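# Load aluminum blank into vise, keep other blanks placed

## Task

Put a single plain-gray aluminum blank into the open vise so it lies on the two low loose bars, which must remain standing. Its long side must be pressed against the fixed jaw (the end block without hoses) and its short end against the work stop (the short rod between the jaws). Any finished part goes flat into the black outfeed tray with its pocket facing up. Every other blank, aluminum or brass, must finish entirely on the infeed plate (the one with short pins), not stacked on another blank and not sitting on a pin. Each blank must finish either in the orientation the blanks had on the plate at the start or flipped upside down.

## Robot and tools

Robot: two Franka FR3 arms, left_arm and right_arm, each with a Robotiq 140 two-finger gripper and a wrist camera. The left gripper's fingers can fold at a hinge. A part held in the outer quarter of the pads (nearest the tips) gets the full squeeze. Held deeper toward the palm, a narrow part may slip or not be held, and a wide one may be squeezed harder than set, or held then released. Pushing the left fingertips into a surface folds them easily unless fully closed, so a descent can overshoot silently and spoil the next grip. The right gripper's fingers are rigid.

Frames: the scene frame has its origin at table height midway between the nominal bases, +z up, +x out over the table, left_arm on the +y side. Calibrated bases in the scene frame: left_arm (+0.008, +0.343, +0.030) m, quat_wxyz (+1.000, 0, 0, -0.008); right_arm (+0.048, -0.439, +0.030) m, quat_wxyz (+1.000, 0, 0, -0.003); both have up = +z. Each arm's end_effector_position (metres) and end_effector_quat_wxyz, and its wrist camera pose, are in that arm's own base frame; fixed cameras and the table use the scene frame. Printed hand poses may be off by a few centimetres. end_effector_position is the point between the pads when closed; fingertips extend about 33 mm past it at gaps up to 40 mm, about 9 mm when fully open. Gripper fingers point along its +z and close along its y.

Row format (used by execute_actions and move): one flat list of 20 numbers covering both arms, each in [-1, 1]. First left_arm: 7 joint numbers in the order elbow, waist, upper arm roll, shoulder, wrist pitch, forearm roll, wrist roll; then gripper position, force_limit, speed. Then the same 10 for right_arm. Joint numbers are offsets, not poses: they count from the Joint targets at the start of the action (or move), scaled so 1.0 = 1.427 rad for elbow, waist, upper arm roll and shoulder, 3.044 rad for forearm roll, 2.596 rad for wrist pitch, 3.91 rad for wrist roll. Sending 0 for all of an arm's joints re-commands its current targets. Gripper numbers are absolute commands: position +1 = fully open (140 mm), about -0.8 = pads touching, -1 = close until blocked. force_limit sets pad force after a slow close (about 14 N at -1, 40 N at 0, 58 N at +1); faster closes grip harder. speed sets finger speed (about 30 mm/s at -1, 140 at 0, 250 at +1). To leave a gripper unchanged, repeat its last three numbers; a 0 is itself a command. Stated joint ranges (rad): waist -2.901 to 2.901, shoulder -1.836 to 1.836, upper arm roll -2.901 to 2.901, elbow -3.077 to -0.117, forearm roll -2.876 to 2.876, wrist pitch 0.440 to 4.622, wrist roll -3.051 to 3.051. Stay more than 0.05 rad inside them; passing an end is a torque fault, and asking beyond it by over 0.018 rad gets the action refused.

Tools:
- execute_actions(actions, cameras): actions is a list of actions; each action is a table of up to 15 rows, one per 1/30 s step, the last row held to fill 15 steps. An empty list just reports state and images.
- move(target, speed, blend, blocking, cameras): target is one row or a list of up to 15 rows, all offsets from the same starting Joint targets. speed is top joint speed in rad/s, 0.01 to 2 (default 0.5), one value or one per target. blend in rad rounds corners. blocking=false returns after about 0.5 s while motion continues. Joints move together; no obstacle avoidance. Result adds a move: line (done, off_target, moving, held, fault, plus worst joint error).
- wait(seconds 0 to 10, cameras): lets time pass holding commands.
- stop(cameras): brakes a running move.
- zoom_image(camera, region [x0, y0, x1, y1] pixels, max 504x504): camera is cam_high, cam_left_wrist or cam_right_wrist (each 896x504).
- clear_fault(arm: left_arm or right_arm): clears a reported torque or force fault.
- read_manual(section): licence texts only.
- finished_scene(scene: this scene's number): ends the scene irreversibly.

Results: Joint positions, velocities, targets (next offsets count from Joint targets), joint torques, external torques, flange force (gripper axes), Tool commands, and per-gripper object_status: 0 moving, 1 blocked while opening, 2 blocked while closing (a grip), 3 reached target or pads met. position_measured is in counts: 3 open, about 75 = 100 mm, 139 = 60 mm, 200 = 20 mm, 230 pads met. To tighten a grip, raise force_limit and nudge position (-1 to -0.98). Lines such as "joint sent to its limit", "joint command not followed", MOTOR HOT and fault lines flag trouble.

Avoid: contact torque at load limits (waist, shoulder 35 N m; upper arm roll 32; elbow 30; wrist joints 12) or 40 N net outside force per arm (held weight included), which stop the arm until clear_fault; after a force fault with a gripped object pinning the arm, open before moving. Don't collide the arms, drop or release moving parts, slam, push hard, squeeze parts still resting on something, swing loads fast, or knock anything off the table. Stretched or pushing arms heat motors and can trigger an over-temperature stop. Loose objects or held parts may get brief external tugs.

Each tool is called after "Emit:" by a JSON object that holds its "api" and its "payload", one argument or row to a line.

## Session

Emit:
{"api": "execute_actions", "payload": {
  "actions": [],
  "cameras": ["all"]
}}

Scene clock: 0.00 s.
left_arm: end_effector_position=(+0.1773, -0.2225, +0.2984) position_measured=3 object_status=3 end_effector_quat_wxyz=(-0.304, -0.357, +0.865, -0.182) | right_arm: end_effector_position=(+0.4602, +0.5841, +0.3235) position_measured=3 object_status=3 end_effector_quat_wxyz=(-0.361, +0.915, -0.176, -0.039)
Joint names: [elbow, waist, upper arm roll, shoulder, wrist pitch, forearm roll, wrist roll]
Joint positions: left_arm=[-2.711 -0.571 0.324 -0.837 1.675 -0.458 0.514] | right_arm=[-1.901 0.775 0.008 0.132 2.481 0.795 -0.941]
Joint velocities: within noise
Joint torques (N m): no reading
External joint torques (N m): no reading
Flange force (N): no reading
Joint targets: left_arm=[-2.711 -0.571 0.324 -0.837 1.675 -0.458 0.514] | right_arm=[-1.901 0.775 0.008 0.132 2.481 0.795 -0.941]
Tool commands: left_gripper/position=+1.0 left_gripper/force_limit=+1.0 left_gripper/speed=+1.0 right_gripper/position=+1.0 right_gripper/force_limit=+1.0 right_gripper/speed=+1.0

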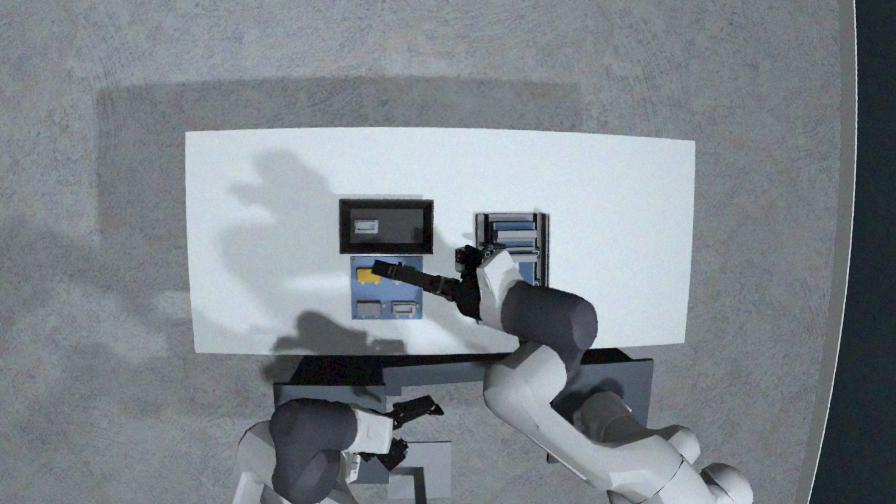

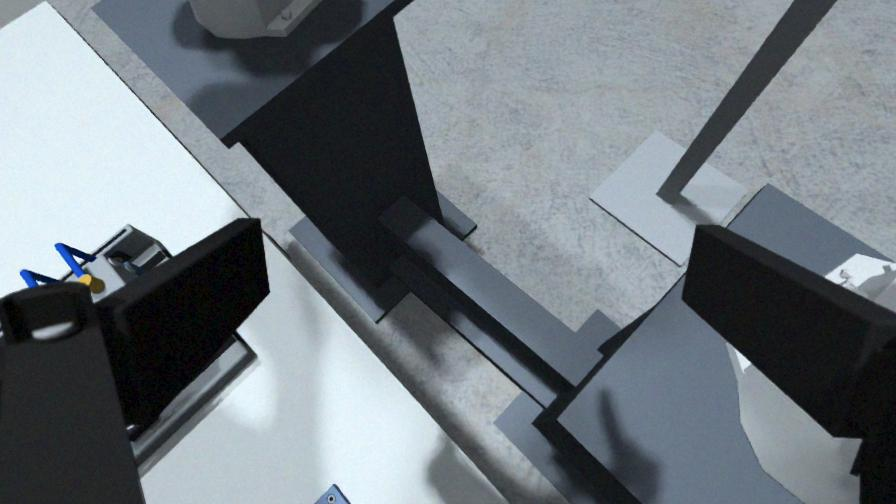

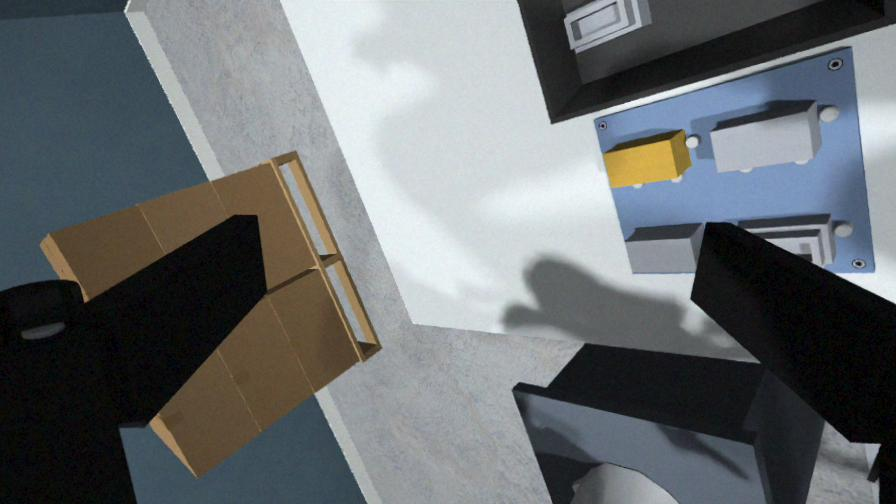

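Emit:
{"api": "zoom_image", "payload": {
  "camera": "cam_high",
  "region": [320, 180, 570, 330]
}}

Emit:
{"api": "zoom_image", "payload": {
  "camera": "cam_right_wrist",
  "region": [510, 0, 896, 300]
}}

Scaled by 2.016 from the camera's 896x504 image, which has a finer 1280x720 frame.

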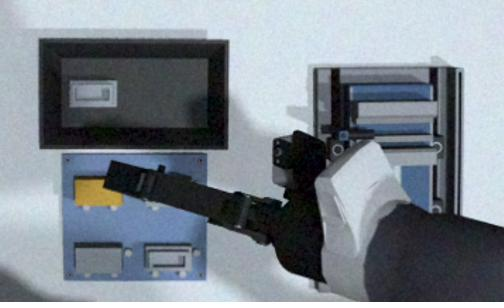

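Scaled by 1.306 from the camera's 896x504 image, which has a finer 1280x720 frame.

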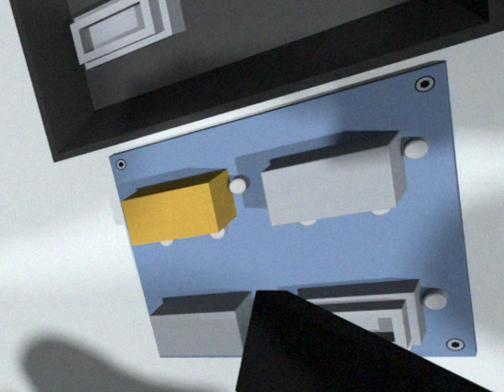

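Emit:
{"api": "move", "payload": {
  "target": [0.3665, 0.1458, -0.2270, 0.1605, -0.0366, 0.1505, 0.2703, 1, -1, -1, -0.2011, -0.2277, -0.0056, -0.5186, -0.3471, -0.2612, 0.6425, 1, -1, -1],
  "speed": 1.3,
  "cameras": ["all"]
}}

Emit:
{"api": "zoom_image", "payload": {
  "camera": "cam_high",
  "region": [330, 190, 570, 330]
}}

Emit:
{"api": "zoom_image", "payload": {
  "camera": "cam_right_wrist",
  "region": [200, 0, 700, 500]
}}

Emit:
{"api": "zoom_image", "payload": {
  "camera": "cam_left_wrist",
  "region": [200, 0, 700, 500]
}}

Scene clock: 57.53 s.
left_arm: end_effector_position=(+0.3362, -0.1290, +0.4003) position_measured=3 object_status=3 end_effector_quat_wxyz=(+0.001, +0.179, +0.984, -0.002) | right_arm: end_effector_position=(+0.3251, +0.1588, +0.4009) position_measured=3 object_status=3 end_effector_quat_wxyz=(+0.002, -0.226, +0.974, +0.002)
Joint names: [elbow, waist, upper arm roll, shoulder, wrist pitch, forearm roll, wrist roll]
Joint positions: left_arm=[-2.189 -0.364 0.001 -0.61 1.582 -0.004 1.567] | right_arm=[-2.186 0.451 0.001 -0.607 1.584 0.003 1.567]
Joint velocities: left_arm=[within noise] | right_arm=[0 -0.001 0 0 0 0 0.007]
Joint torques (N m): left_arm=[24.28 1.02 0.07 -10.19 2.39 1.23 0.07] | right_arm=[25.08 -0.8 0.15 -10.7 2.18 0.47 0.15]
External joint torques (N m): left_arm=[0.4 1.01 0.58 0.31 -0.06 0.43 0.07] | right_arm=[1.13 -0.89 0.58 -0.21 -0.28 -0.37 0.15]
Flange force (N): left_arm=[-1.8 2.0 -1.6] | right_arm=[-1.6 0.3 -4.0]
Joint targets: left_arm=[-2.188 -0.363 0.000 -0.608 1.580 0.000 1.571] | right_arm=[-2.188 0.450 0.000 -0.608 1.580 0.000 1.572]
move: done
camera_calibration:
cam_left_wrist: T_world_to_cam=[[0.352648, 0.935749, -0.00354154, 0.0105569], [0.880032, -0.330359, 0.341184, -0.466984], [0.318093, -0.123435, -0.93999, 0.396271], [0, 0, 0, 1]] pos_world=[0.281187, -0.115237, 0.531855]
cam_right_wrist: T_world_to_cam=[[-0.455631, 0.890155, -0.00498634, 0.0181836], [0.832553, 0.428116, 0.351527, -0.475456], [0.315048, 0.156015, -0.936164, 0.383635], [0, 0, 0, 1]] pos_world=[0.283264, 0.127512, 0.526372]

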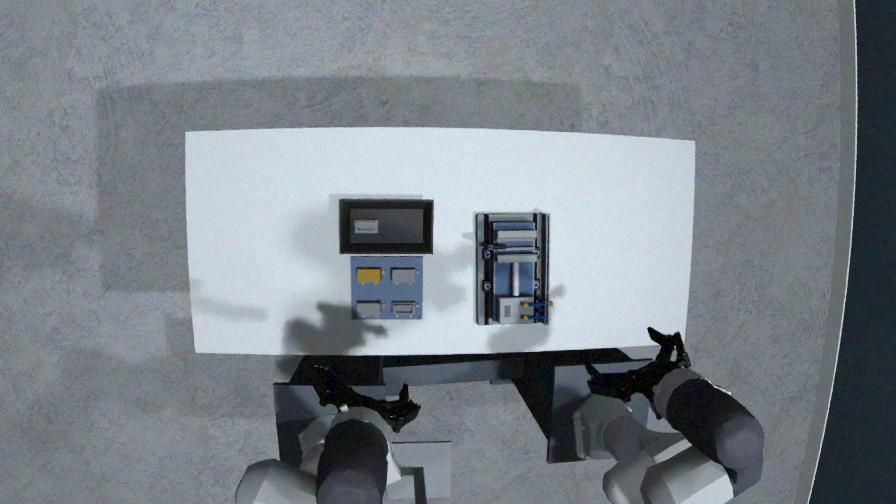

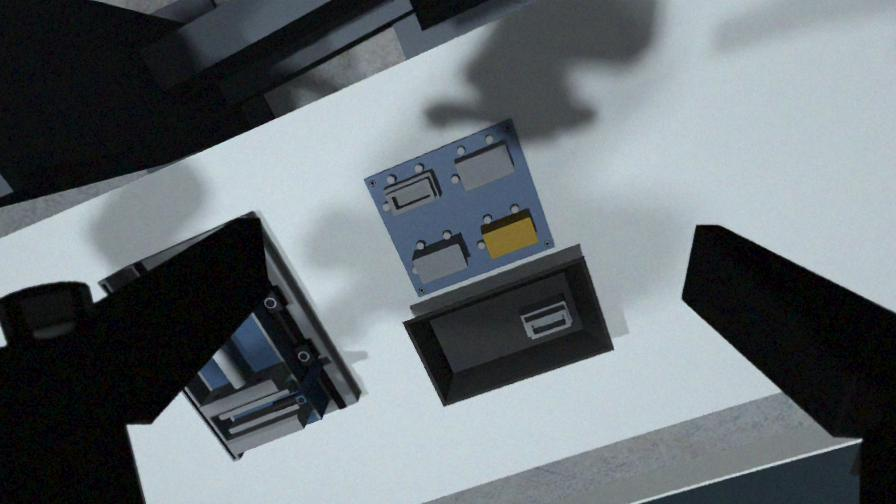

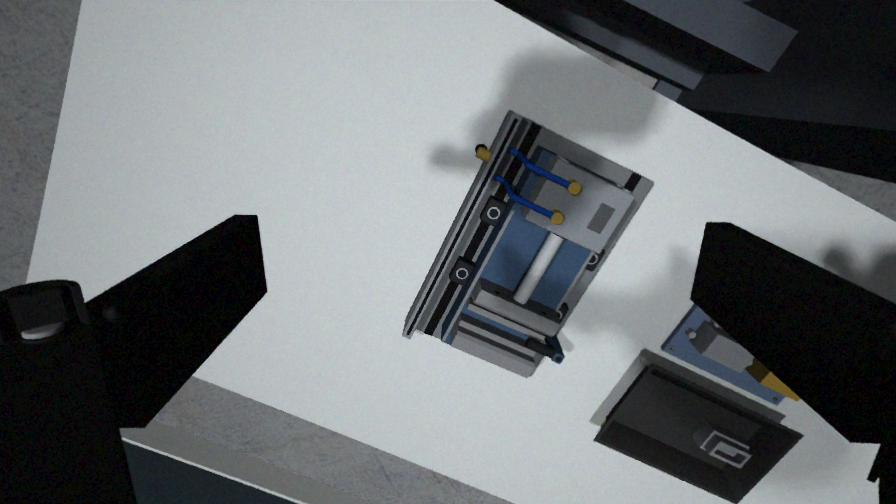

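Scaled by 2.100 from the camera's 896x504 image, which has a finer 1280x720 frame.

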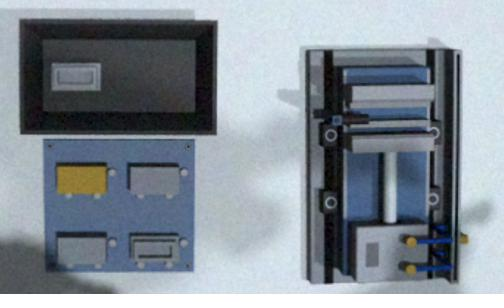

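Scaled by 1.008 from the camera's 896x504 image, which has a finer 1280x720 frame.

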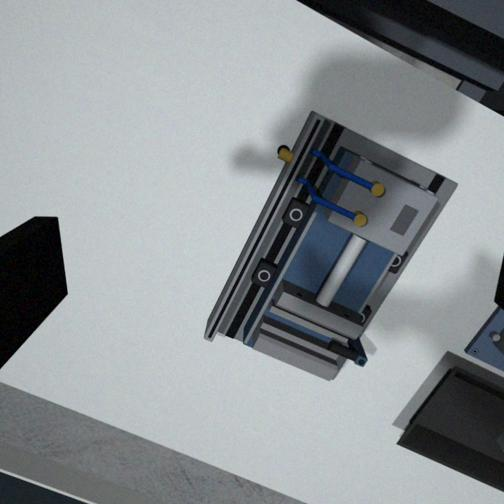

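Scaled by 1.008 from the camera's 896x504 image, which has a finer 1280x720 frame.

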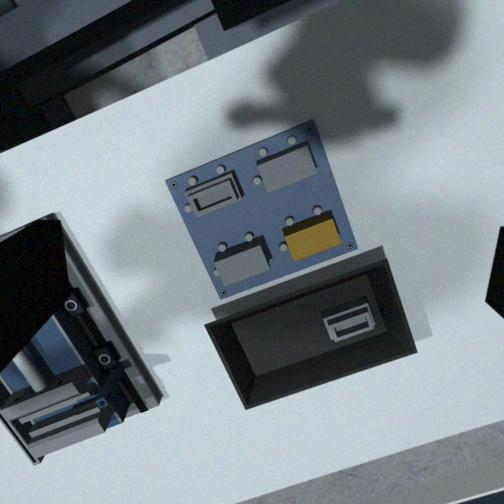

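Emit:
{"api": "zoom_image", "payload": {
  "camera": "cam_high",
  "region": [470, 205, 560, 275]
}}

Emit:
{"api": "zoom_image", "payload": {
  "camera": "cam_right_wrist",
  "region": [400, 270, 600, 390]
}}

Emit:
{"api": "zoom_image", "payload": {
  "camera": "cam_high",
  "region": [335, 195, 440, 325]
}}

Scaled by 5.600 from the camera's 896x504 image, which has a finer 1280x720 frame.

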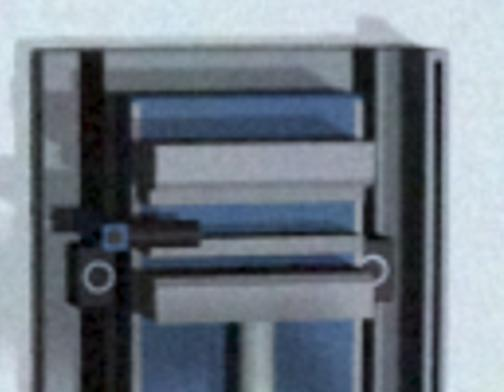

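Scaled by 2.520 from the camera's 896x504 image, which has a finer 1280x720 frame.

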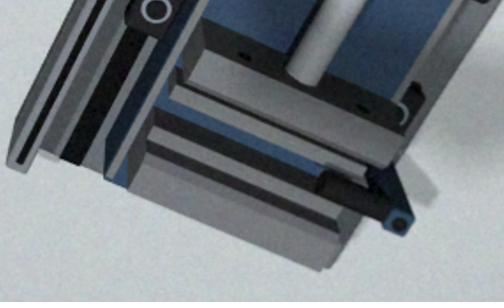

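Scaled by 3.877 from the camera's 896x504 image, which has a finer 1280x720 frame.

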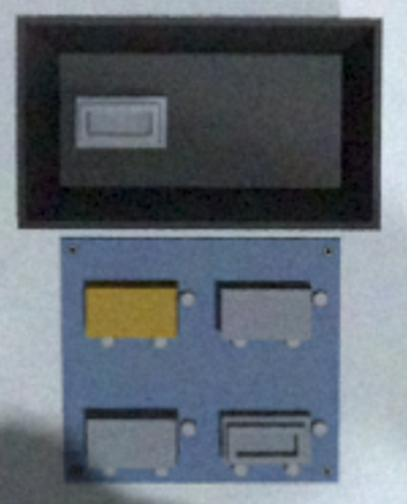

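Emit:
{"api": "move", "payload": {
  "target": [-0.2814, -0.0793, 0, 0.2788, 0.3079, 0, -0.5276, -0.05, -1, 0, 0.1815, 0.0757, 0, 0.5722, 0.2148, 0, -0.2593, 1, -1, -1],
  "speed": 1.3,
  "cameras": ["cam_left_wrist", "cam_right_wrist"]
}}

Emit:
{"api": "zoom_image", "payload": {
  "camera": "cam_right_wrist",
  "region": [250, 80, 650, 430]
}}

Emit:
{"api": "zoom_image", "payload": {
  "camera": "cam_left_wrist",
  "region": [250, 80, 650, 430]
}}

Scene clock: 141.60 s.
left_arm: end_effector_position=(+0.3805, -0.1955, +0.1210) position_measured=135 object_status=3 end_effector_quat_wxyz=(+0.001, +0.713, -0.701, +0.001) | right_arm: end_effector_position=(+0.5096, +0.3179, +0.1693) position_measured=3 object_status=3 end_effector_quat_wxyz=(+0.002, +0.705, -0.709, -0.002)
Joint names: [elbow, waist, upper arm roll, shoulder, wrist pitch, forearm roll, wrist roll]
Joint positions: left_arm=[-2.588 -0.474 0.001 -0.212 2.377 -0.004 -0.487] | right_arm=[-1.93 0.556 0.001 0.208 2.133 0.003 0.562]
Joint velocities: left_arm=[0 0 0 0 0.001 -0.001 -0.007] | right_arm=[within noise]
Joint torques (N m): left_arm=[21.49 0.23 0.45 -21.79 2.94 0.85 -0.15] | right_arm=[25.56 0.14 0.9 -38.08 2.7 0.32 -0.31]
External joint torques (N m): left_arm=[-0.17 0.19 0.6 0.32 0.33 0.32 -0.15] | right_arm=[1.63 0.24 0.8 0.78 0.17 -0.31 -0.31]
Flange force (N): left_arm=[-0.6 -0.7 1.8] | right_arm=[-4.8 -7.1 -0.8]
Joint targets: left_arm=[-2.589 -0.476 0.000 -0.211 2.379 0.000 -0.492] | right_arm=[-1.929 0.558 0.000 0.208 2.138 0.000 0.558]
move: done
camera_calibration:
cam_left_wrist: T_world_to_cam=[[-0.999885, -0.0150707, 0.00189724, 0.384263], [-0.0135553, 0.941678, 0.336243, 0.156688], [-0.00685399, 0.336178, -0.941773, 0.325164], [0, 0, 0, 1]] pos_world=[0.388571, -0.251071, 0.252816]
cam_right_wrist: T_world_to_cam=[[-0.999939, -0.0108226, -0.00199776, 0.522812], [-0.0108452, 0.938147, 0.346067, -0.347196], [-0.00187114, 0.346068, -0.938208, 0.185259], [0, 0, 0, 1]] pos_world=[0.519362, 0.267267, 0.295009]
Images, in order (width x height): cam_left_wrist 896x504, cam_right_wrist 896x504.

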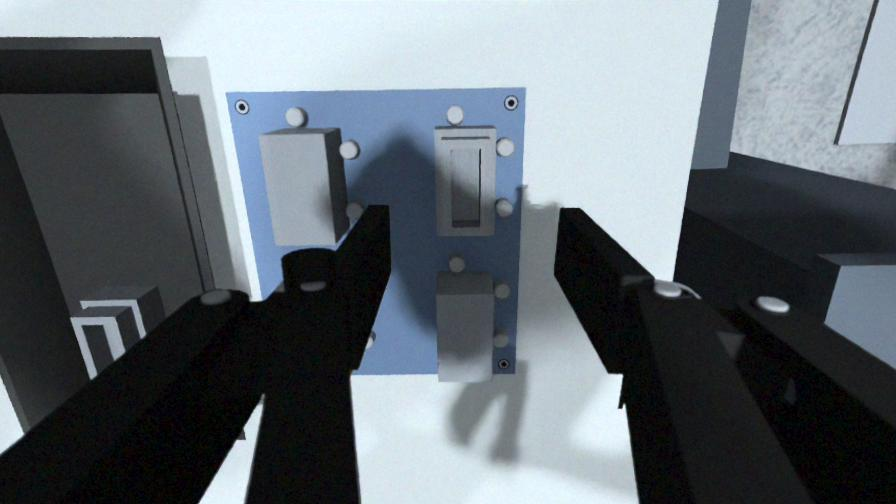

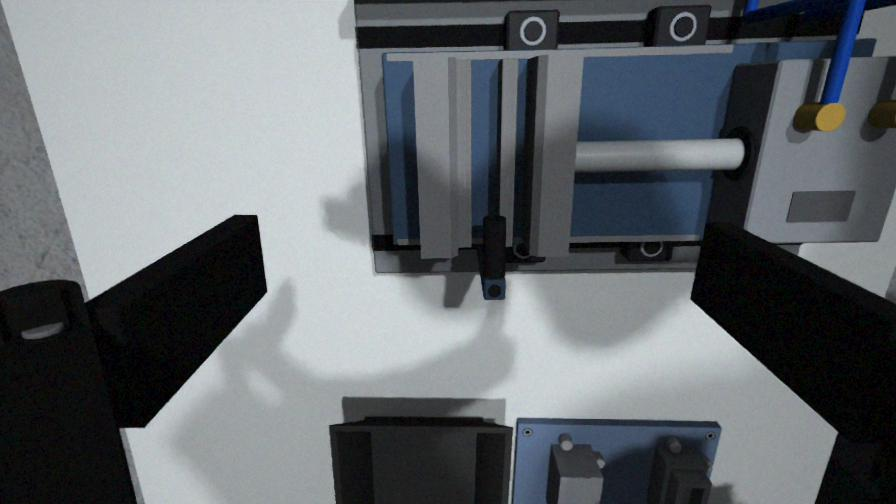

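Scaled by 1.260 from the camera's 896x504 image, which has a finer 1280x720 frame.

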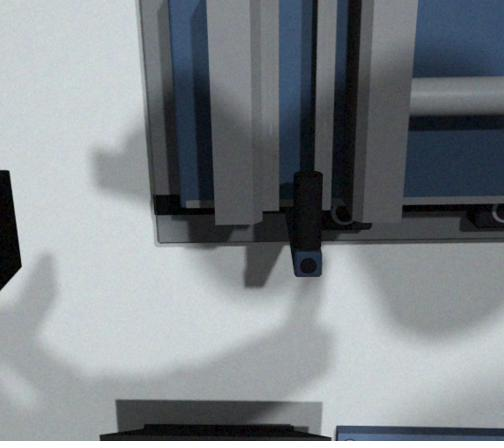

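Scaled by 1.260 from the camera's 896x504 image, which has a finer 1280x720 frame.

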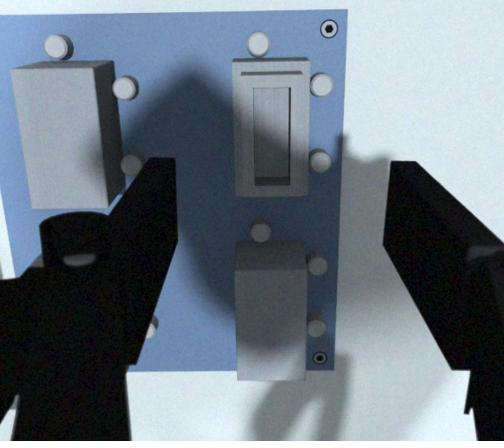

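Emit:
{"api": "move", "payload": {
  "target": [
    [-0.0305, -0.00995, 0, 0.0973, 0.0698, 0, -0.0036, -0.05, -1, 0, 0, 0.0995, 0, 0, 0, 0, 0.0363, 1, -1, -1],
    [-0.0368, -0.00995, 0, 0.1605, 0.1080, 0, -0.0036, -1, -0.1, -1, 0, 0.0995, 0, 0, 0, 0, 0.0363, 1, -1, -1],
    [0.0137, -0.00995, 0, -0.0270, -0.0228, 0, -0.0036, -1, -0.1, -1, 0, 0.0995, 0, 0, 0, 0, 0.0363, 1, -1, -1]
  ],
  "speed": [0.5, 0.25, 0.4],
  "cameras": ["cam_left_wrist", "cam_right_wrist"]
}}

Scene clock: 211.53 s.
left_arm: end_effector_position=(+0.3767, -0.2002, +0.1382) position_measured=181 object_status=2 end_effector_quat_wxyz=(+0.001, +0.713, -0.701, -0.001) | right_arm: end_effector_position=(+0.4588, +0.3881, +0.1694) position_measured=3 object_status=3 end_effector_quat_wxyz=(+0.002, +0.708, -0.706, -0.001)
Joint names: [elbow, waist, upper arm roll, shoulder, wrist pitch, forearm roll, wrist roll]
Joint positions: left_arm=[-2.571 -0.488 0.001 -0.247 2.322 -0.003 -0.503] | right_arm=[-1.93 0.7 0.001 0.208 2.134 0.003 0.697]
Joint velocities: left_arm=[0.001 -0.001 0.002 0 -0.004 -0.001 0.001] | right_arm=[within noise]
Joint torques (N m): left_arm=[22.88 0.22 0.3 -22.23 2.69 0.66 -0.17] | right_arm=[25.36 -0.33 0.64 -38.17 2.64 0.36 0.13]
External joint torques (N m): left_arm=[0.64 0.16 0.46 -0.92 0.08 0.1 -0.17] | right_arm=[1.46 -0.42 0.38 0.69 0.13 -0.27 0.12]
Flange force (N): left_arm=[-0.8 0.5 -2.2] | right_arm=[-5.0 -5.9 -0.8]
Joint targets: left_arm=[-2.570 -0.490 0.000 -0.249 2.320 0.000 -0.506] | right_arm=[-1.929 0.700 0.000 0.208 2.138 0.000 0.700]
move: done
camera_calibration:
cam_left_wrist: T_world_to_cam=[[-0.999849, -0.0168685, 0.00414734, 0.379638], [-0.0144757, 0.941087, 0.337855, 0.15522], [-0.0096021, 0.337744, -0.941189, 0.344213], [0, 0, 0, 1]] pos_world=[0.385133, -0.255928, 0.269953]
cam_right_wrist: T_world_to_cam=[[-0.99979, -0.0203434, -0.00266414, 0.476483], [-0.020009, 0.93806, 0.345896, -0.409407], [-0.00453757, 0.345876, -0.938269, 0.162343], [0, 0, 0, 1]] pos_world=[0.468928, 0.337591, 0.295204]
Images, in order (width x height): cam_left_wrist 896x504, cam_right_wrist 896x504.

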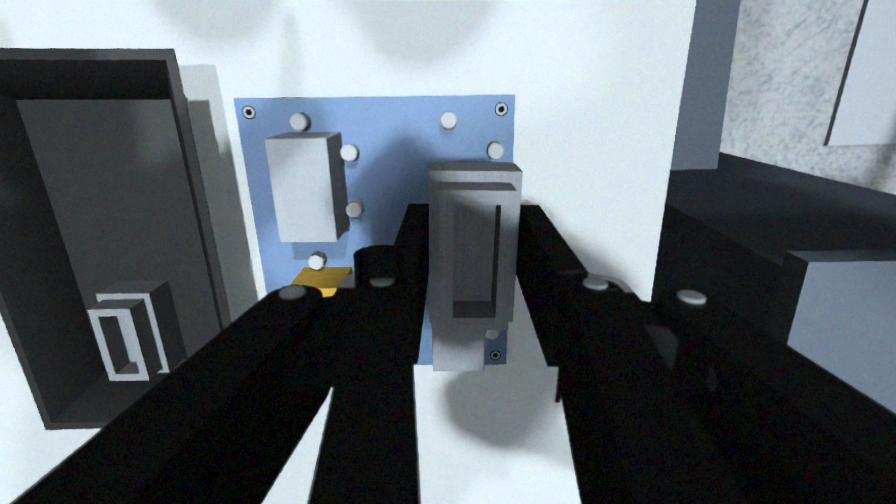

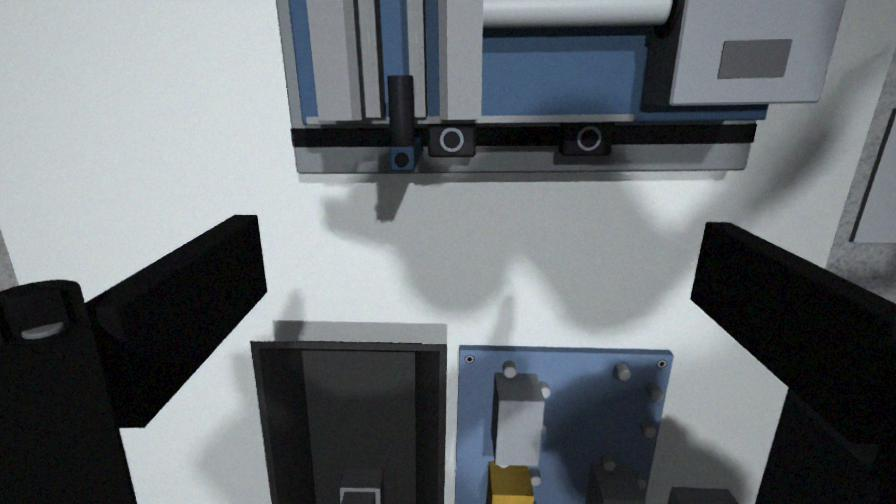

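Emit:
{"api": "move", "payload": {
  "target": [
    [0.4587, 0.1293, 0, 0.4205, -0.0206, 0, 0.0472, -1, -0.1, -1, 0, 0, 0, 0, 0, 0, 0, 1, -1, -1],
    [0.4392, 0.1293, 0, 0.5015, 0.0346, 0, 0.0472, -1, -0.1, -1, 0, 0, 0, 0, 0, 0, 0, 1, -1, -1]
  ],
  "speed": [0.8, 0.15],
  "cameras": ["cam_left_wrist", "cam_high"]
}}

Emit:
{"api": "zoom_image", "payload": {
  "camera": "cam_left_wrist",
  "region": [250, 80, 650, 430]
}}

Scene clock: 253.33 s.
left_arm: end_effector_position=(+0.5932, -0.1874, +0.0318) position_measured=181 object_status=2 end_effector_quat_wxyz=(+0.001, +0.714, -0.700, +0.000) | right_arm: end_effector_position=(+0.4589, +0.3881, +0.1695) position_measured=3 object_status=3 end_effector_quat_wxyz=(+0.002, +0.708, -0.706, -0.001)
Joint names: [elbow, waist, upper arm roll, shoulder, wrist pitch, forearm roll, wrist roll]
Joint positions: left_arm=[-1.942 -0.306 0.001 0.462 2.404 -0.003 -0.325] | right_arm=[-1.93 0.7 0.001 0.208 2.134 0.003 0.697]
Joint velocities: left_arm=[-0.001 0 0 -0.001 0.003 0 -0.001] | right_arm=[within noise]
Joint torques (N m): left_arm=[20.8 0.51 0.98 -41.59 3.36 0.6 0.12] | right_arm=[25.3 -0.26 0.75 -38.19 2.63 0.39 0.13]
External joint torques (N m): left_arm=[-0.53 0.53 0.6 2.12 0.77 0.09 0.12] | right_arm=[1.5 -0.21 0.61 0.46 0.13 -0.25 0.13]
Flange force (N): left_arm=[-0.4 -2.0 5.3] | right_arm=[-5.0 -5.3 -1.1]
Joint targets: left_arm=[-1.943 -0.305 0.000 0.466 2.410 0.000 -0.321] | right_arm=[-1.929 0.700 0.000 0.208 2.138 0.000 0.700]
move: done
camera_calibration:
cam_left_wrist: T_world_to_cam=[[-0.999796, -0.0201497, 0.00149438, 0.596213], [-0.0184645, 0.941196, 0.337356, 0.184689], [-0.00820414, 0.33726, -0.941376, 0.240865], [0, 0, 0, 1]] pos_world=[0.601478, -0.243049, 0.163547]
Images, in order (width x height): cam_high 896x504, cam_left_wrist 896x504.

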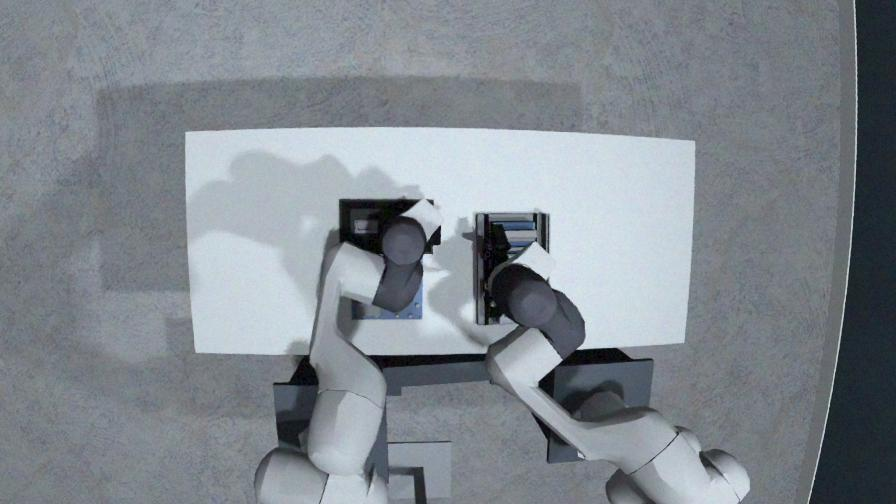

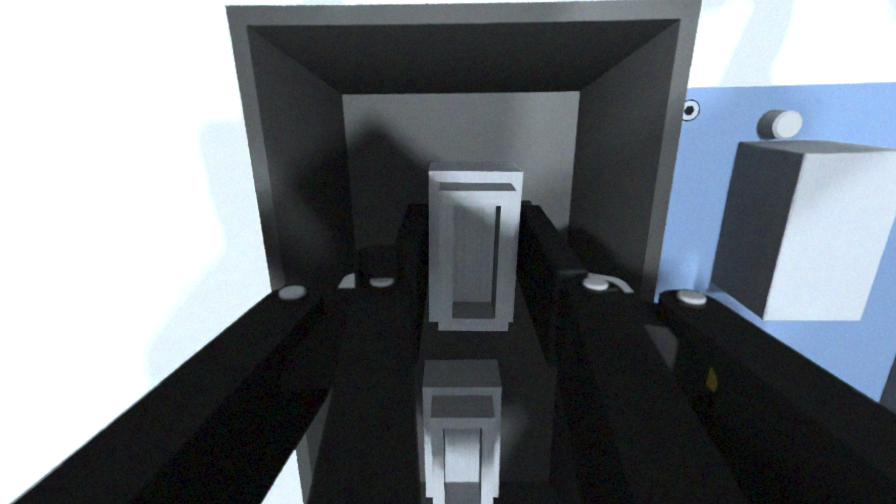

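Scaled by 1.260 from the camera's 896x504 image, which has a finer 1280x720 frame.

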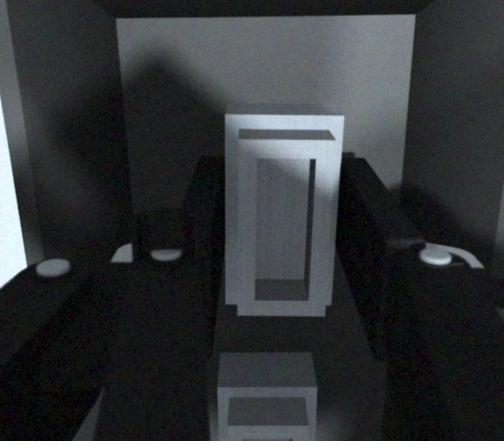

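Emit:
{"api": "move", "payload": {
  "target": [-0.0002, 0, 0, 0.0063, 0.0036, 0, 0, -1, -0.1, -1, 0, 0, 0, 0, 0, 0, 0, 1, -1, -1],
  "speed": 0.02,
  "cameras": []
}}

Scene clock: 259.97 s.
left_arm: end_effector_position=(+0.5944, -0.1877, +0.0312) position_measured=181 object_status=2 end_effector_quat_wxyz=(+0.000, +0.714, -0.700, +0.002) | right_arm: end_effector_position=(+0.4589, +0.3881, +0.1695) position_measured=3 object_status=3 end_effector_quat_wxyz=(+0.002, +0.708, -0.706, -0.001)
Joint names: [elbow, waist, upper arm roll, shoulder, wrist pitch, forearm roll, wrist roll]
Joint positions: left_arm=[-1.942 -0.306 0.001 0.464 2.41 -0.003 -0.324] | right_arm=[-1.93 0.7 0.001 0.208 2.134 0.003 0.697]
Joint velocities: left_arm=[-0.001 0 -0.001 0.001 0.003 0 0] | right_arm=[within noise]
Joint torques (N m): left_arm=[19.58 0.59 1.01 -37.07 3.97 0.59 0.12] | right_arm=[25.22 -0.37 0.75 -38.1 2.62 0.39 0.05]
External joint torques (N m): left_arm=[-1.72 0.57 0.6 6.63 1.37 0.09 0.12] | right_arm=[1.43 -0.44 0.49 0.55 0.13 -0.25 0.05]
Flange force (N): left_arm=[1.2 -7.0 14.8] | right_arm=[-4.6 -5.5 -0.9]
Joint targets: left_arm=[-1.943 -0.305 0.000 0.475 2.419 0.000 -0.321] | right_arm=[-1.929 0.700 0.000 0.208 2.138 0.000 0.700]
move: off_target (left_arm); left_arm: the shoulder is farthest, 0.011 rad from its target
No camera images: "cameras" was empty.

Emit:
{"api": "move", "payload": {
  "target": [
    [0, 0, 0, -0.0058, -0.0033, 0, 0, -1, -0.1, -1, 0, 0, 0, 0, 0, 0, 0, 1, -1, -1],
    [0, 0, 0, -0.0058, -0.0033, 0, 0, -0.2, -0.1, -0.6, 0, 0, 0, 0, 0, 0, 0, 1, -1, -1],
    [0.0576, 0, 0, -0.1397, -0.1089, 0, 0, -0.2, -0.1, -0.6, 0, 0, 0, 0, 0, 0, 0, 1, -1, -1],
    [-0.3203, 0.459, 0, -0.6132, -0.1614, 0, 0, -0.2, -0.1, -0.6, 0.3453, 0.1865, 0, 0.3081, -0.0208, 0, 0.0665, -0.05, -0.1, 0]
  ],
  "speed": [0.1, 0.1, 0.4, 0.9],
  "cameras": ["cam_right_wrist", "cam_high"]
}}

Emit:
{"api": "zoom_image", "payload": {
  "camera": "cam_high",
  "region": [330, 190, 570, 330]
}}

Emit:
{"api": "zoom_image", "payload": {
  "camera": "cam_right_wrist",
  "region": [250, 80, 650, 430]
}}

Scene clock: 281.07 s.
left_arm: end_effector_position=(+0.3998, +0.1447, +0.2523) position_measured=154 object_status=3 end_effector_quat_wxyz=(+0.001, +0.901, -0.433, +0.001) | right_arm: end_effector_position=(+0.4074, +0.5938, +0.0998) position_measured=135 object_status=0 end_effector_quat_wxyz=(-0.001, +0.711, -0.703, -0.002)
Joint names: [elbow, waist, upper arm roll, shoulder, wrist pitch, forearm roll, wrist roll]
Joint positions: left_arm=[-2.4 0.348 0.001 -0.398 2.002 -0.003 -0.324] | right_arm=[-1.437 0.967 0.001 0.648 2.088 0.003 0.956]
Joint velocities: within noise
Joint torques (N m): left_arm=[24.38 1 0.2 -18.82 2.54 0.78 0.12] | right_arm=[25.81 -0.65 0.99 -50.68 2.22 0.42 0.12]
External joint torques (N m): left_arm=[-0.05 0.99 0.54 -0.59 -0.05 0.1 0.12] | right_arm=[1.69 -0.72 0.39 0.67 -0.27 -0.25 0.12]
Flange force (N): left_arm=[-2.4 1.3 -0.5] | right_arm=[-10.4 -8.0 -1.1]
Joint targets: left_arm=[-2.400 0.349 0.000 -0.400 2.000 0.000 -0.321] | right_arm=[-1.436 0.966 0.000 0.648 2.084 0.000 0.960]
move: done
camera_calibration:
cam_right_wrist: T_world_to_cam=[[-0.999589, -0.0279264, -0.00648419, 0.433926], [-0.0284285, 0.936266, 0.35014, -0.575265], [-0.00370721, 0.350181, -0.936675, 0.0225811], [0, 0, 0, 1]] pos_world=[0.417478, 0.542812, 0.225388]
Images, in order (width x height): cam_high 896x504, cam_right_wrist 896x504.

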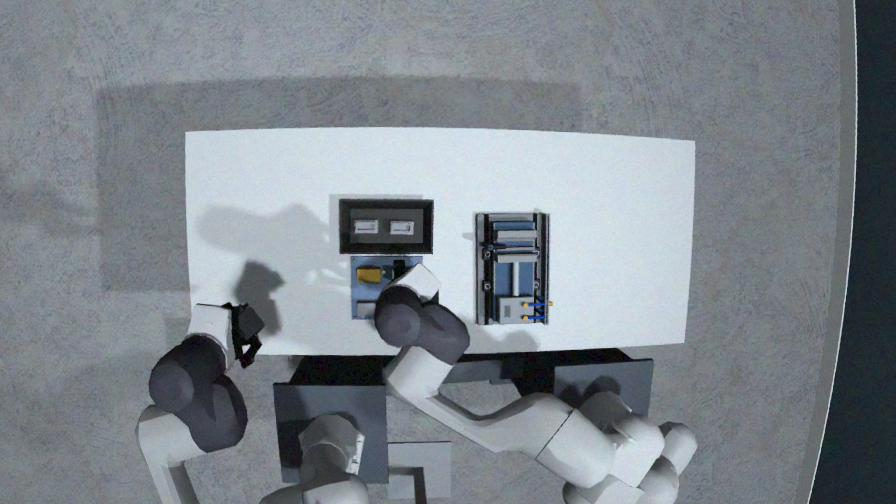

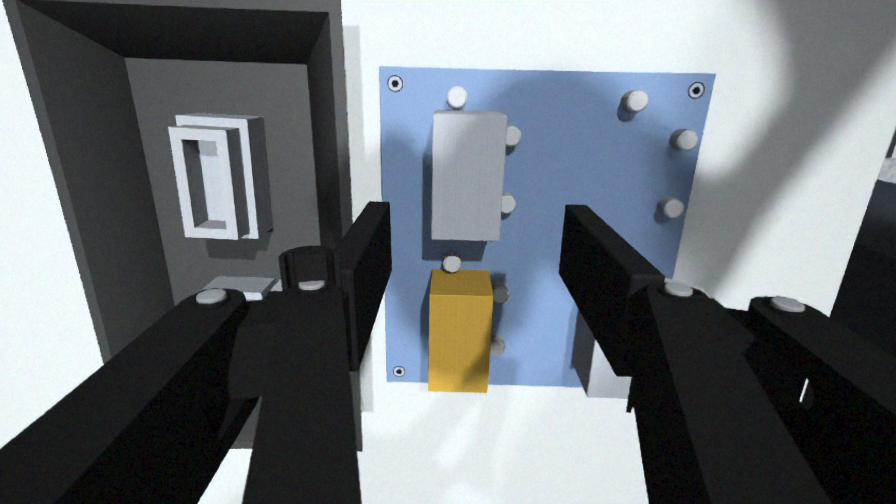

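Scaled by 2.100 from the camera's 896x504 image, which has a finer 1280x720 frame.

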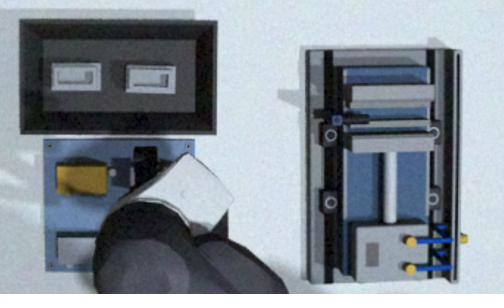

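Scaled by 1.260 from the camera's 896x504 image, which has a finer 1280x720 frame.

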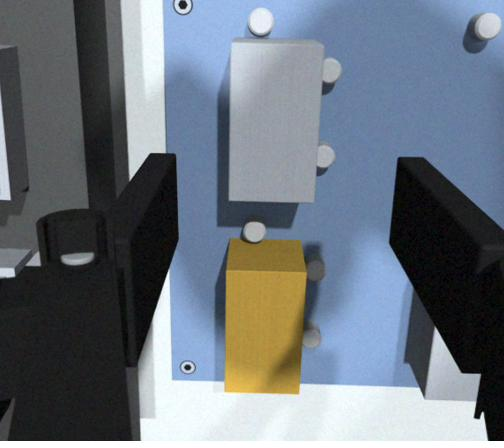

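Emit:
{"api": "move", "payload": {
  "target": [
    [0, 0, 0, 0, 0, 0, 0, -0.2, -0.1, -0.6, -0.0447, -0.0040, 0, 0.0180, 0.0345, 0, -0.0026, -0.05, -0.1, 0],
    [0, 0, 0, 0, 0, 0, 0, -0.2, -0.1, -0.6, -0.0505, -0.0040, 0, 0.0483, 0.0543, 0, -0.0026, -1, -0.1, -1],
    [0, 0, 0, 0, 0, 0, 0, -0.2, -0.1, -0.6, 0.0178, -0.0040, 0, -0.0563, -0.0407, 0, -0.0026, -1, -0.1, -1],
    [0, 0, 0, 0, 0, 0, 0, -0.2, -0.1, -0.6, -0.4283, -0.3025, 0, -0.3542, 0.0407, 0, -0.1152, -1, -0.1, -1]
  ],
  "speed": [0.4, 0.2, 0.4, 0.8],
  "blend": [0, 0, 0.05, 0],
  "cameras": ["cam_right_wrist", "cam_high"]
}}

Emit:
{"api": "zoom_image", "payload": {
  "camera": "cam_right_wrist",
  "region": [300, 60, 650, 360]
}}

Emit:
{"api": "zoom_image", "payload": {
  "camera": "cam_high",
  "region": [330, 190, 570, 330]
}}

Scene clock: 311.40 s.
left_arm: end_effector_position=(+0.3996, +0.1446, +0.2522) position_measured=154 object_status=3 end_effector_quat_wxyz=(+0.001, +0.901, -0.433, +0.001) | right_arm: end_effector_position=(+0.4935, +0.2910, +0.1579) position_measured=180 object_status=2 end_effector_quat_wxyz=(+0.004, +0.713, -0.701, -0.002)
Joint names: [elbow, waist, upper arm roll, shoulder, wrist pitch, forearm roll, wrist roll]
Joint positions: left_arm=[-2.4 0.348 0.001 -0.398 2.002 -0.003 -0.324] | right_arm=[-2.047 0.534 -0.002 0.146 2.184 0.002 0.514]
Joint velocities: left_arm=[within noise] | right_arm=[0.001 0.002 0 -0.001 0.001 -0.001 -0.007]
Joint torques (N m): left_arm=[24.54 0.92 0.31 -18.73 2.6 0.77 0.11] | right_arm=[25.42 -0.23 1.2 -37.41 2.86 0.61 -0.29]
External joint torques (N m): left_arm=[0.06 0.93 0.67 -0.43 0.01 0.09 0.11] | right_arm=[1.89 0.01 1.31 -1.06 0.34 0.01 -0.29]
Flange force (N): left_arm=[-2.2 0.5 -0.4] | right_arm=[-2.3 -3.1 -2.7]
Joint targets: left_arm=[-2.400 0.349 0.000 -0.400 2.000 0.000 -0.321] | right_arm=[-2.047 0.534 0.000 0.142 2.189 0.000 0.509]
move: done
camera_calibration:
cam_right_wrist: T_world_to_cam=[[-0.999404, -0.0345065, 0.000557804, 0.512627], [-0.032215, 0.93859, 0.343527, -0.30735], [-0.0123775, 0.343305, -0.939142, 0.189987], [0, 0, 0, 1]] pos_world=[0.504772, 0.240941, 0.283722]
Images, in order (width x height): cam_high 896x504, cam_right_wrist 896x504.

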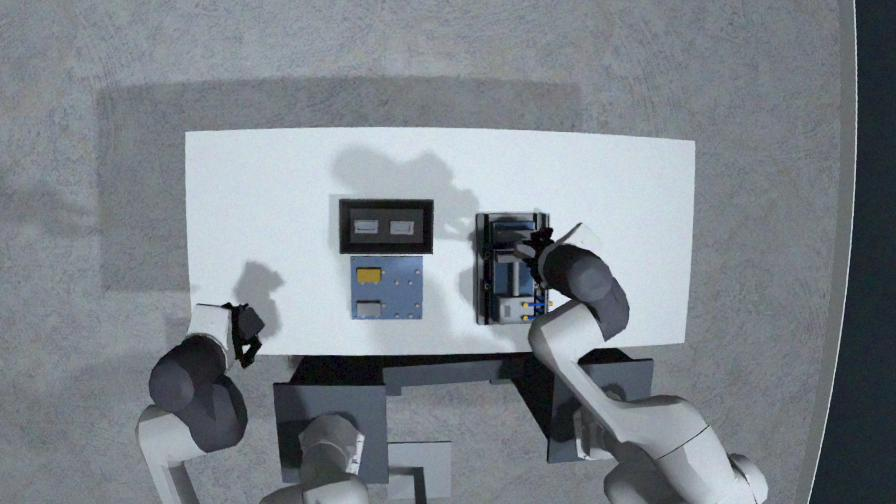

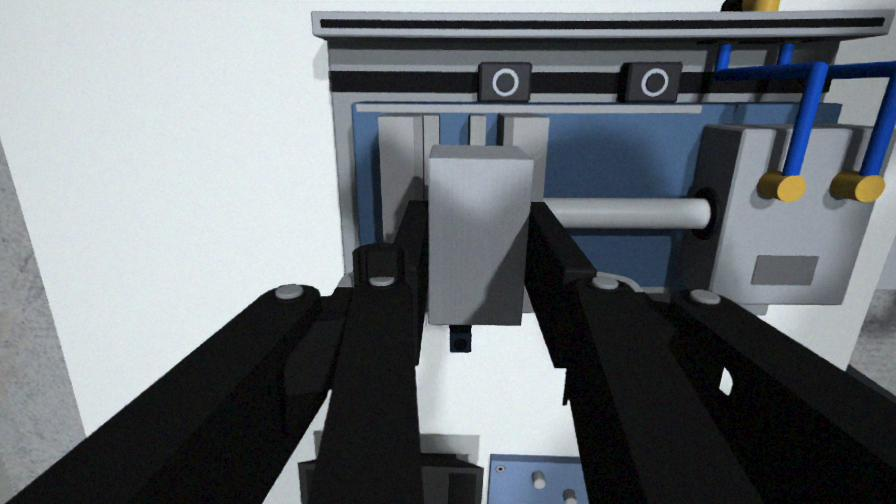

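Scaled by 1.440 from the camera's 896x504 image, which has a finer 1280x720 frame.

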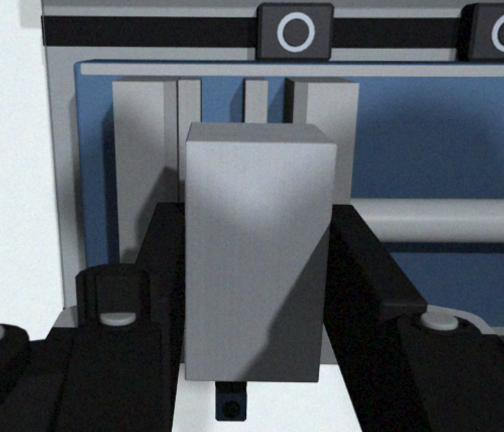

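Scaled by 2.100 from the camera's 896x504 image, which has a finer 1280x720 frame.

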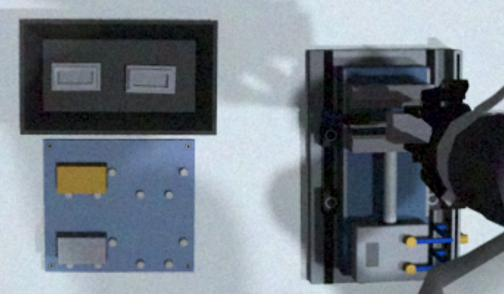

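Emit:
{"api": "move", "payload": {
  "target": [
    [0, 0, 0, 0, 0, 0, 0, -0.2, -0.1, -0.6, -0.0137, 0.0085, 0, 0.0591, 0.0400, 0, 0.0031, -1, -0.1, -1],
    [0, 0, 0, 0, 0, 0, 0, -0.2, -0.1, -0.6, -0.0211, 0.0085, 0, 0.0753, 0.0530, 0, 0.0031, -1, -0.1, -1]
  ],
  "speed": [0.3, 0.04],
  "cameras": ["cam_right_wrist"]
}}

Scene clock: 367.13 s.
left_arm: end_effector_position=(+0.3995, +0.1446, +0.2522) position_measured=154 object_status=3 end_effector_quat_wxyz=(+0.001, +0.901, -0.433, +0.001) | right_arm: end_effector_position=(+0.4990, +0.3013, +0.1028) position_measured=180 object_status=2 end_effector_quat_wxyz=(-0.001, +0.716, -0.699, +0.000)
Joint names: [elbow, waist, upper arm roll, shoulder, wrist pitch, forearm roll, wrist roll]
Joint positions: left_arm=[-2.4 0.348 0.001 -0.398 2.002 -0.003 -0.324] | right_arm=[-2.073 0.545 -0.002 0.241 2.316 0.001 0.519]
Joint velocities: left_arm=[within noise] | right_arm=[-0.002 0 -0.001 0 0.005 0 0]
Joint torques (N m): left_arm=[24.57 0.89 0.31 -18.68 2.59 0.78 0.14] | right_arm=[22.11 0 1.16 -33.06 3.46 0.62 0.06]
External joint torques (N m): left_arm=[0.13 0.87 0.62 -0.43 0 0.09 0.14] | right_arm=[-0.4 -0.01 0.96 5.41 0.9 0.07 0.06]
Flange force (N): left_arm=[-2.1 0.4 -0.6] | right_arm=[-6.3 -9.8 10.7]
Joint targets: left_arm=[-2.400 0.349 0.000 -0.400 2.000 0.000 -0.321] | right_arm=[-2.077 0.546 0.000 0.250 2.327 0.000 0.521]
move: done
camera_calibration:
cam_right_wrist: T_world_to_cam=[[-0.999108, -0.0411575, -0.00947603, 0.52138], [-0.0418828, 0.936646, 0.347765, -0.292959], [-0.00543745, 0.347851, -0.937534, 0.129776], [0, 0, 0, 1]] pos_world=[0.50935, 0.250715, 0.228491]
Images, in order (width x height): cam_right_wrist 896x504.

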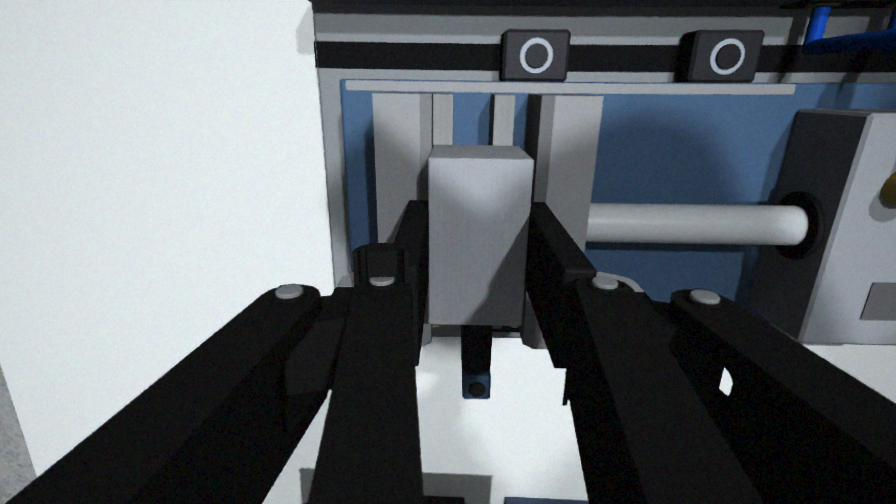

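Emit:
{"api": "move", "payload": {
  "target": [
    [0, 0, 0, 0, 0, 0, 0, -0.2, -0.1, -0.6, 0.0045, 0, 0, -0.0099, -0.0080, 0, 0, -1, -0.1, -1],
    [0, 0, 0, 0, 0, 0, 0, -0.2, -0.1, -0.6, 0.0157, 0.0082, 0, -0.0022, -0.0099, 0, 0.0030, -1, -0.1, -1],
    [0, 0, 0, 0, 0, 0, 0, -0.2, -0.1, -0.6, 0.0296, 0.0045, 0, 0.0073, -0.0123, 0, 0.0016, -1, -0.1, -1]
  ],
  "speed": [0.1, 0.03, 0.03],
  "cameras": ["cam_right_wrist"]
}}

Emit:
{"api": "zoom_image", "payload": {
  "camera": "cam_right_wrist",
  "region": [340, 80, 640, 400]
}}

Scene clock: 385.43 s.
left_arm: end_effector_position=(+0.3995, +0.1446, +0.2521) position_measured=154 object_status=3 end_effector_quat_wxyz=(+0.001, +0.901, -0.433, +0.001) | right_arm: end_effector_position=(+0.4996, +0.3031, +0.1033) position_measured=180 object_status=2 end_effector_quat_wxyz=(+0.009, +0.714, -0.700, -0.001)
Joint names: [elbow, waist, upper arm roll, shoulder, wrist pitch, forearm roll, wrist roll]
Joint positions: left_arm=[-2.4 0.348 0.001 -0.398 2.002 -0.003 -0.324] | right_arm=[-2.041 0.551 -0.004 0.258 2.282 -0.001 0.526]
Joint velocities: within noise
Joint torques (N m): left_arm=[24.62 0.89 0.31 -18.64 2.62 0.78 0.11] | right_arm=[27.08 1.93 3.75 -37.77 4.58 1.3 -0.03]
External joint torques (N m): left_arm=[0.07 0.91 0.69 -0.25 0.01 0.1 0.11] | right_arm=[4.65 1.92 3.56 1.14 2.1 0.74 -0.03]
Flange force (N): left_arm=[-2.1 0.0 -0.3] | right_arm=[-12.9 -14.1 2.8]
Joint targets: left_arm=[-2.400 0.349 0.000 -0.400 2.000 0.000 -0.321] | right_arm=[-2.035 0.553 0.000 0.260 2.295 0.000 0.528]
move: off_target (right_arm); right_arm: the wrist pitch is farthest, 0.013 rad from its target
camera_calibration:
cam_right_wrist: T_world_to_cam=[[-0.999258, -0.0379496, 0.00660118, 0.519494], [-0.0335096, 0.940948, 0.336888, -0.299161], [-0.0189961, 0.336417, -0.941522, 0.140295], [0, 0, 0, 1]] pos_world=[0.511749, 0.254012, 0.229446]
Images, in order (width x height): cam_right_wrist 896x504.

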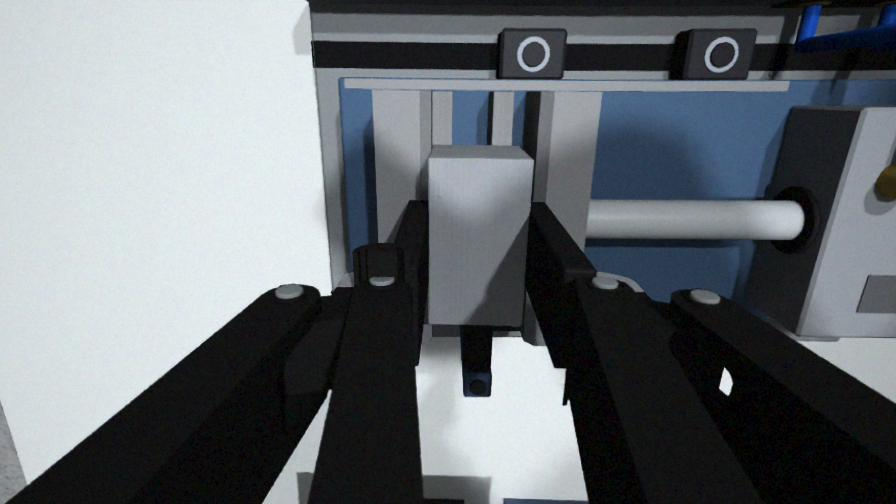

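Scaled by 1.575 from the camera's 896x504 image, which has a finer 1280x720 frame.

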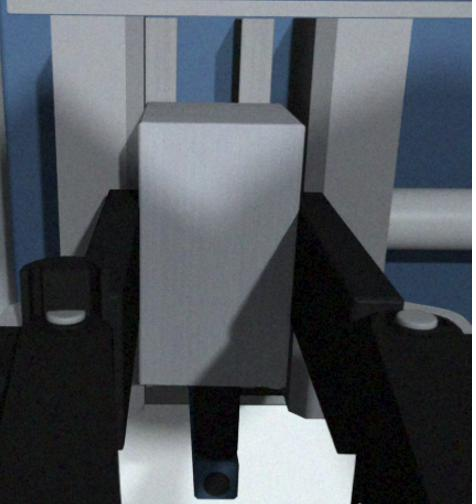

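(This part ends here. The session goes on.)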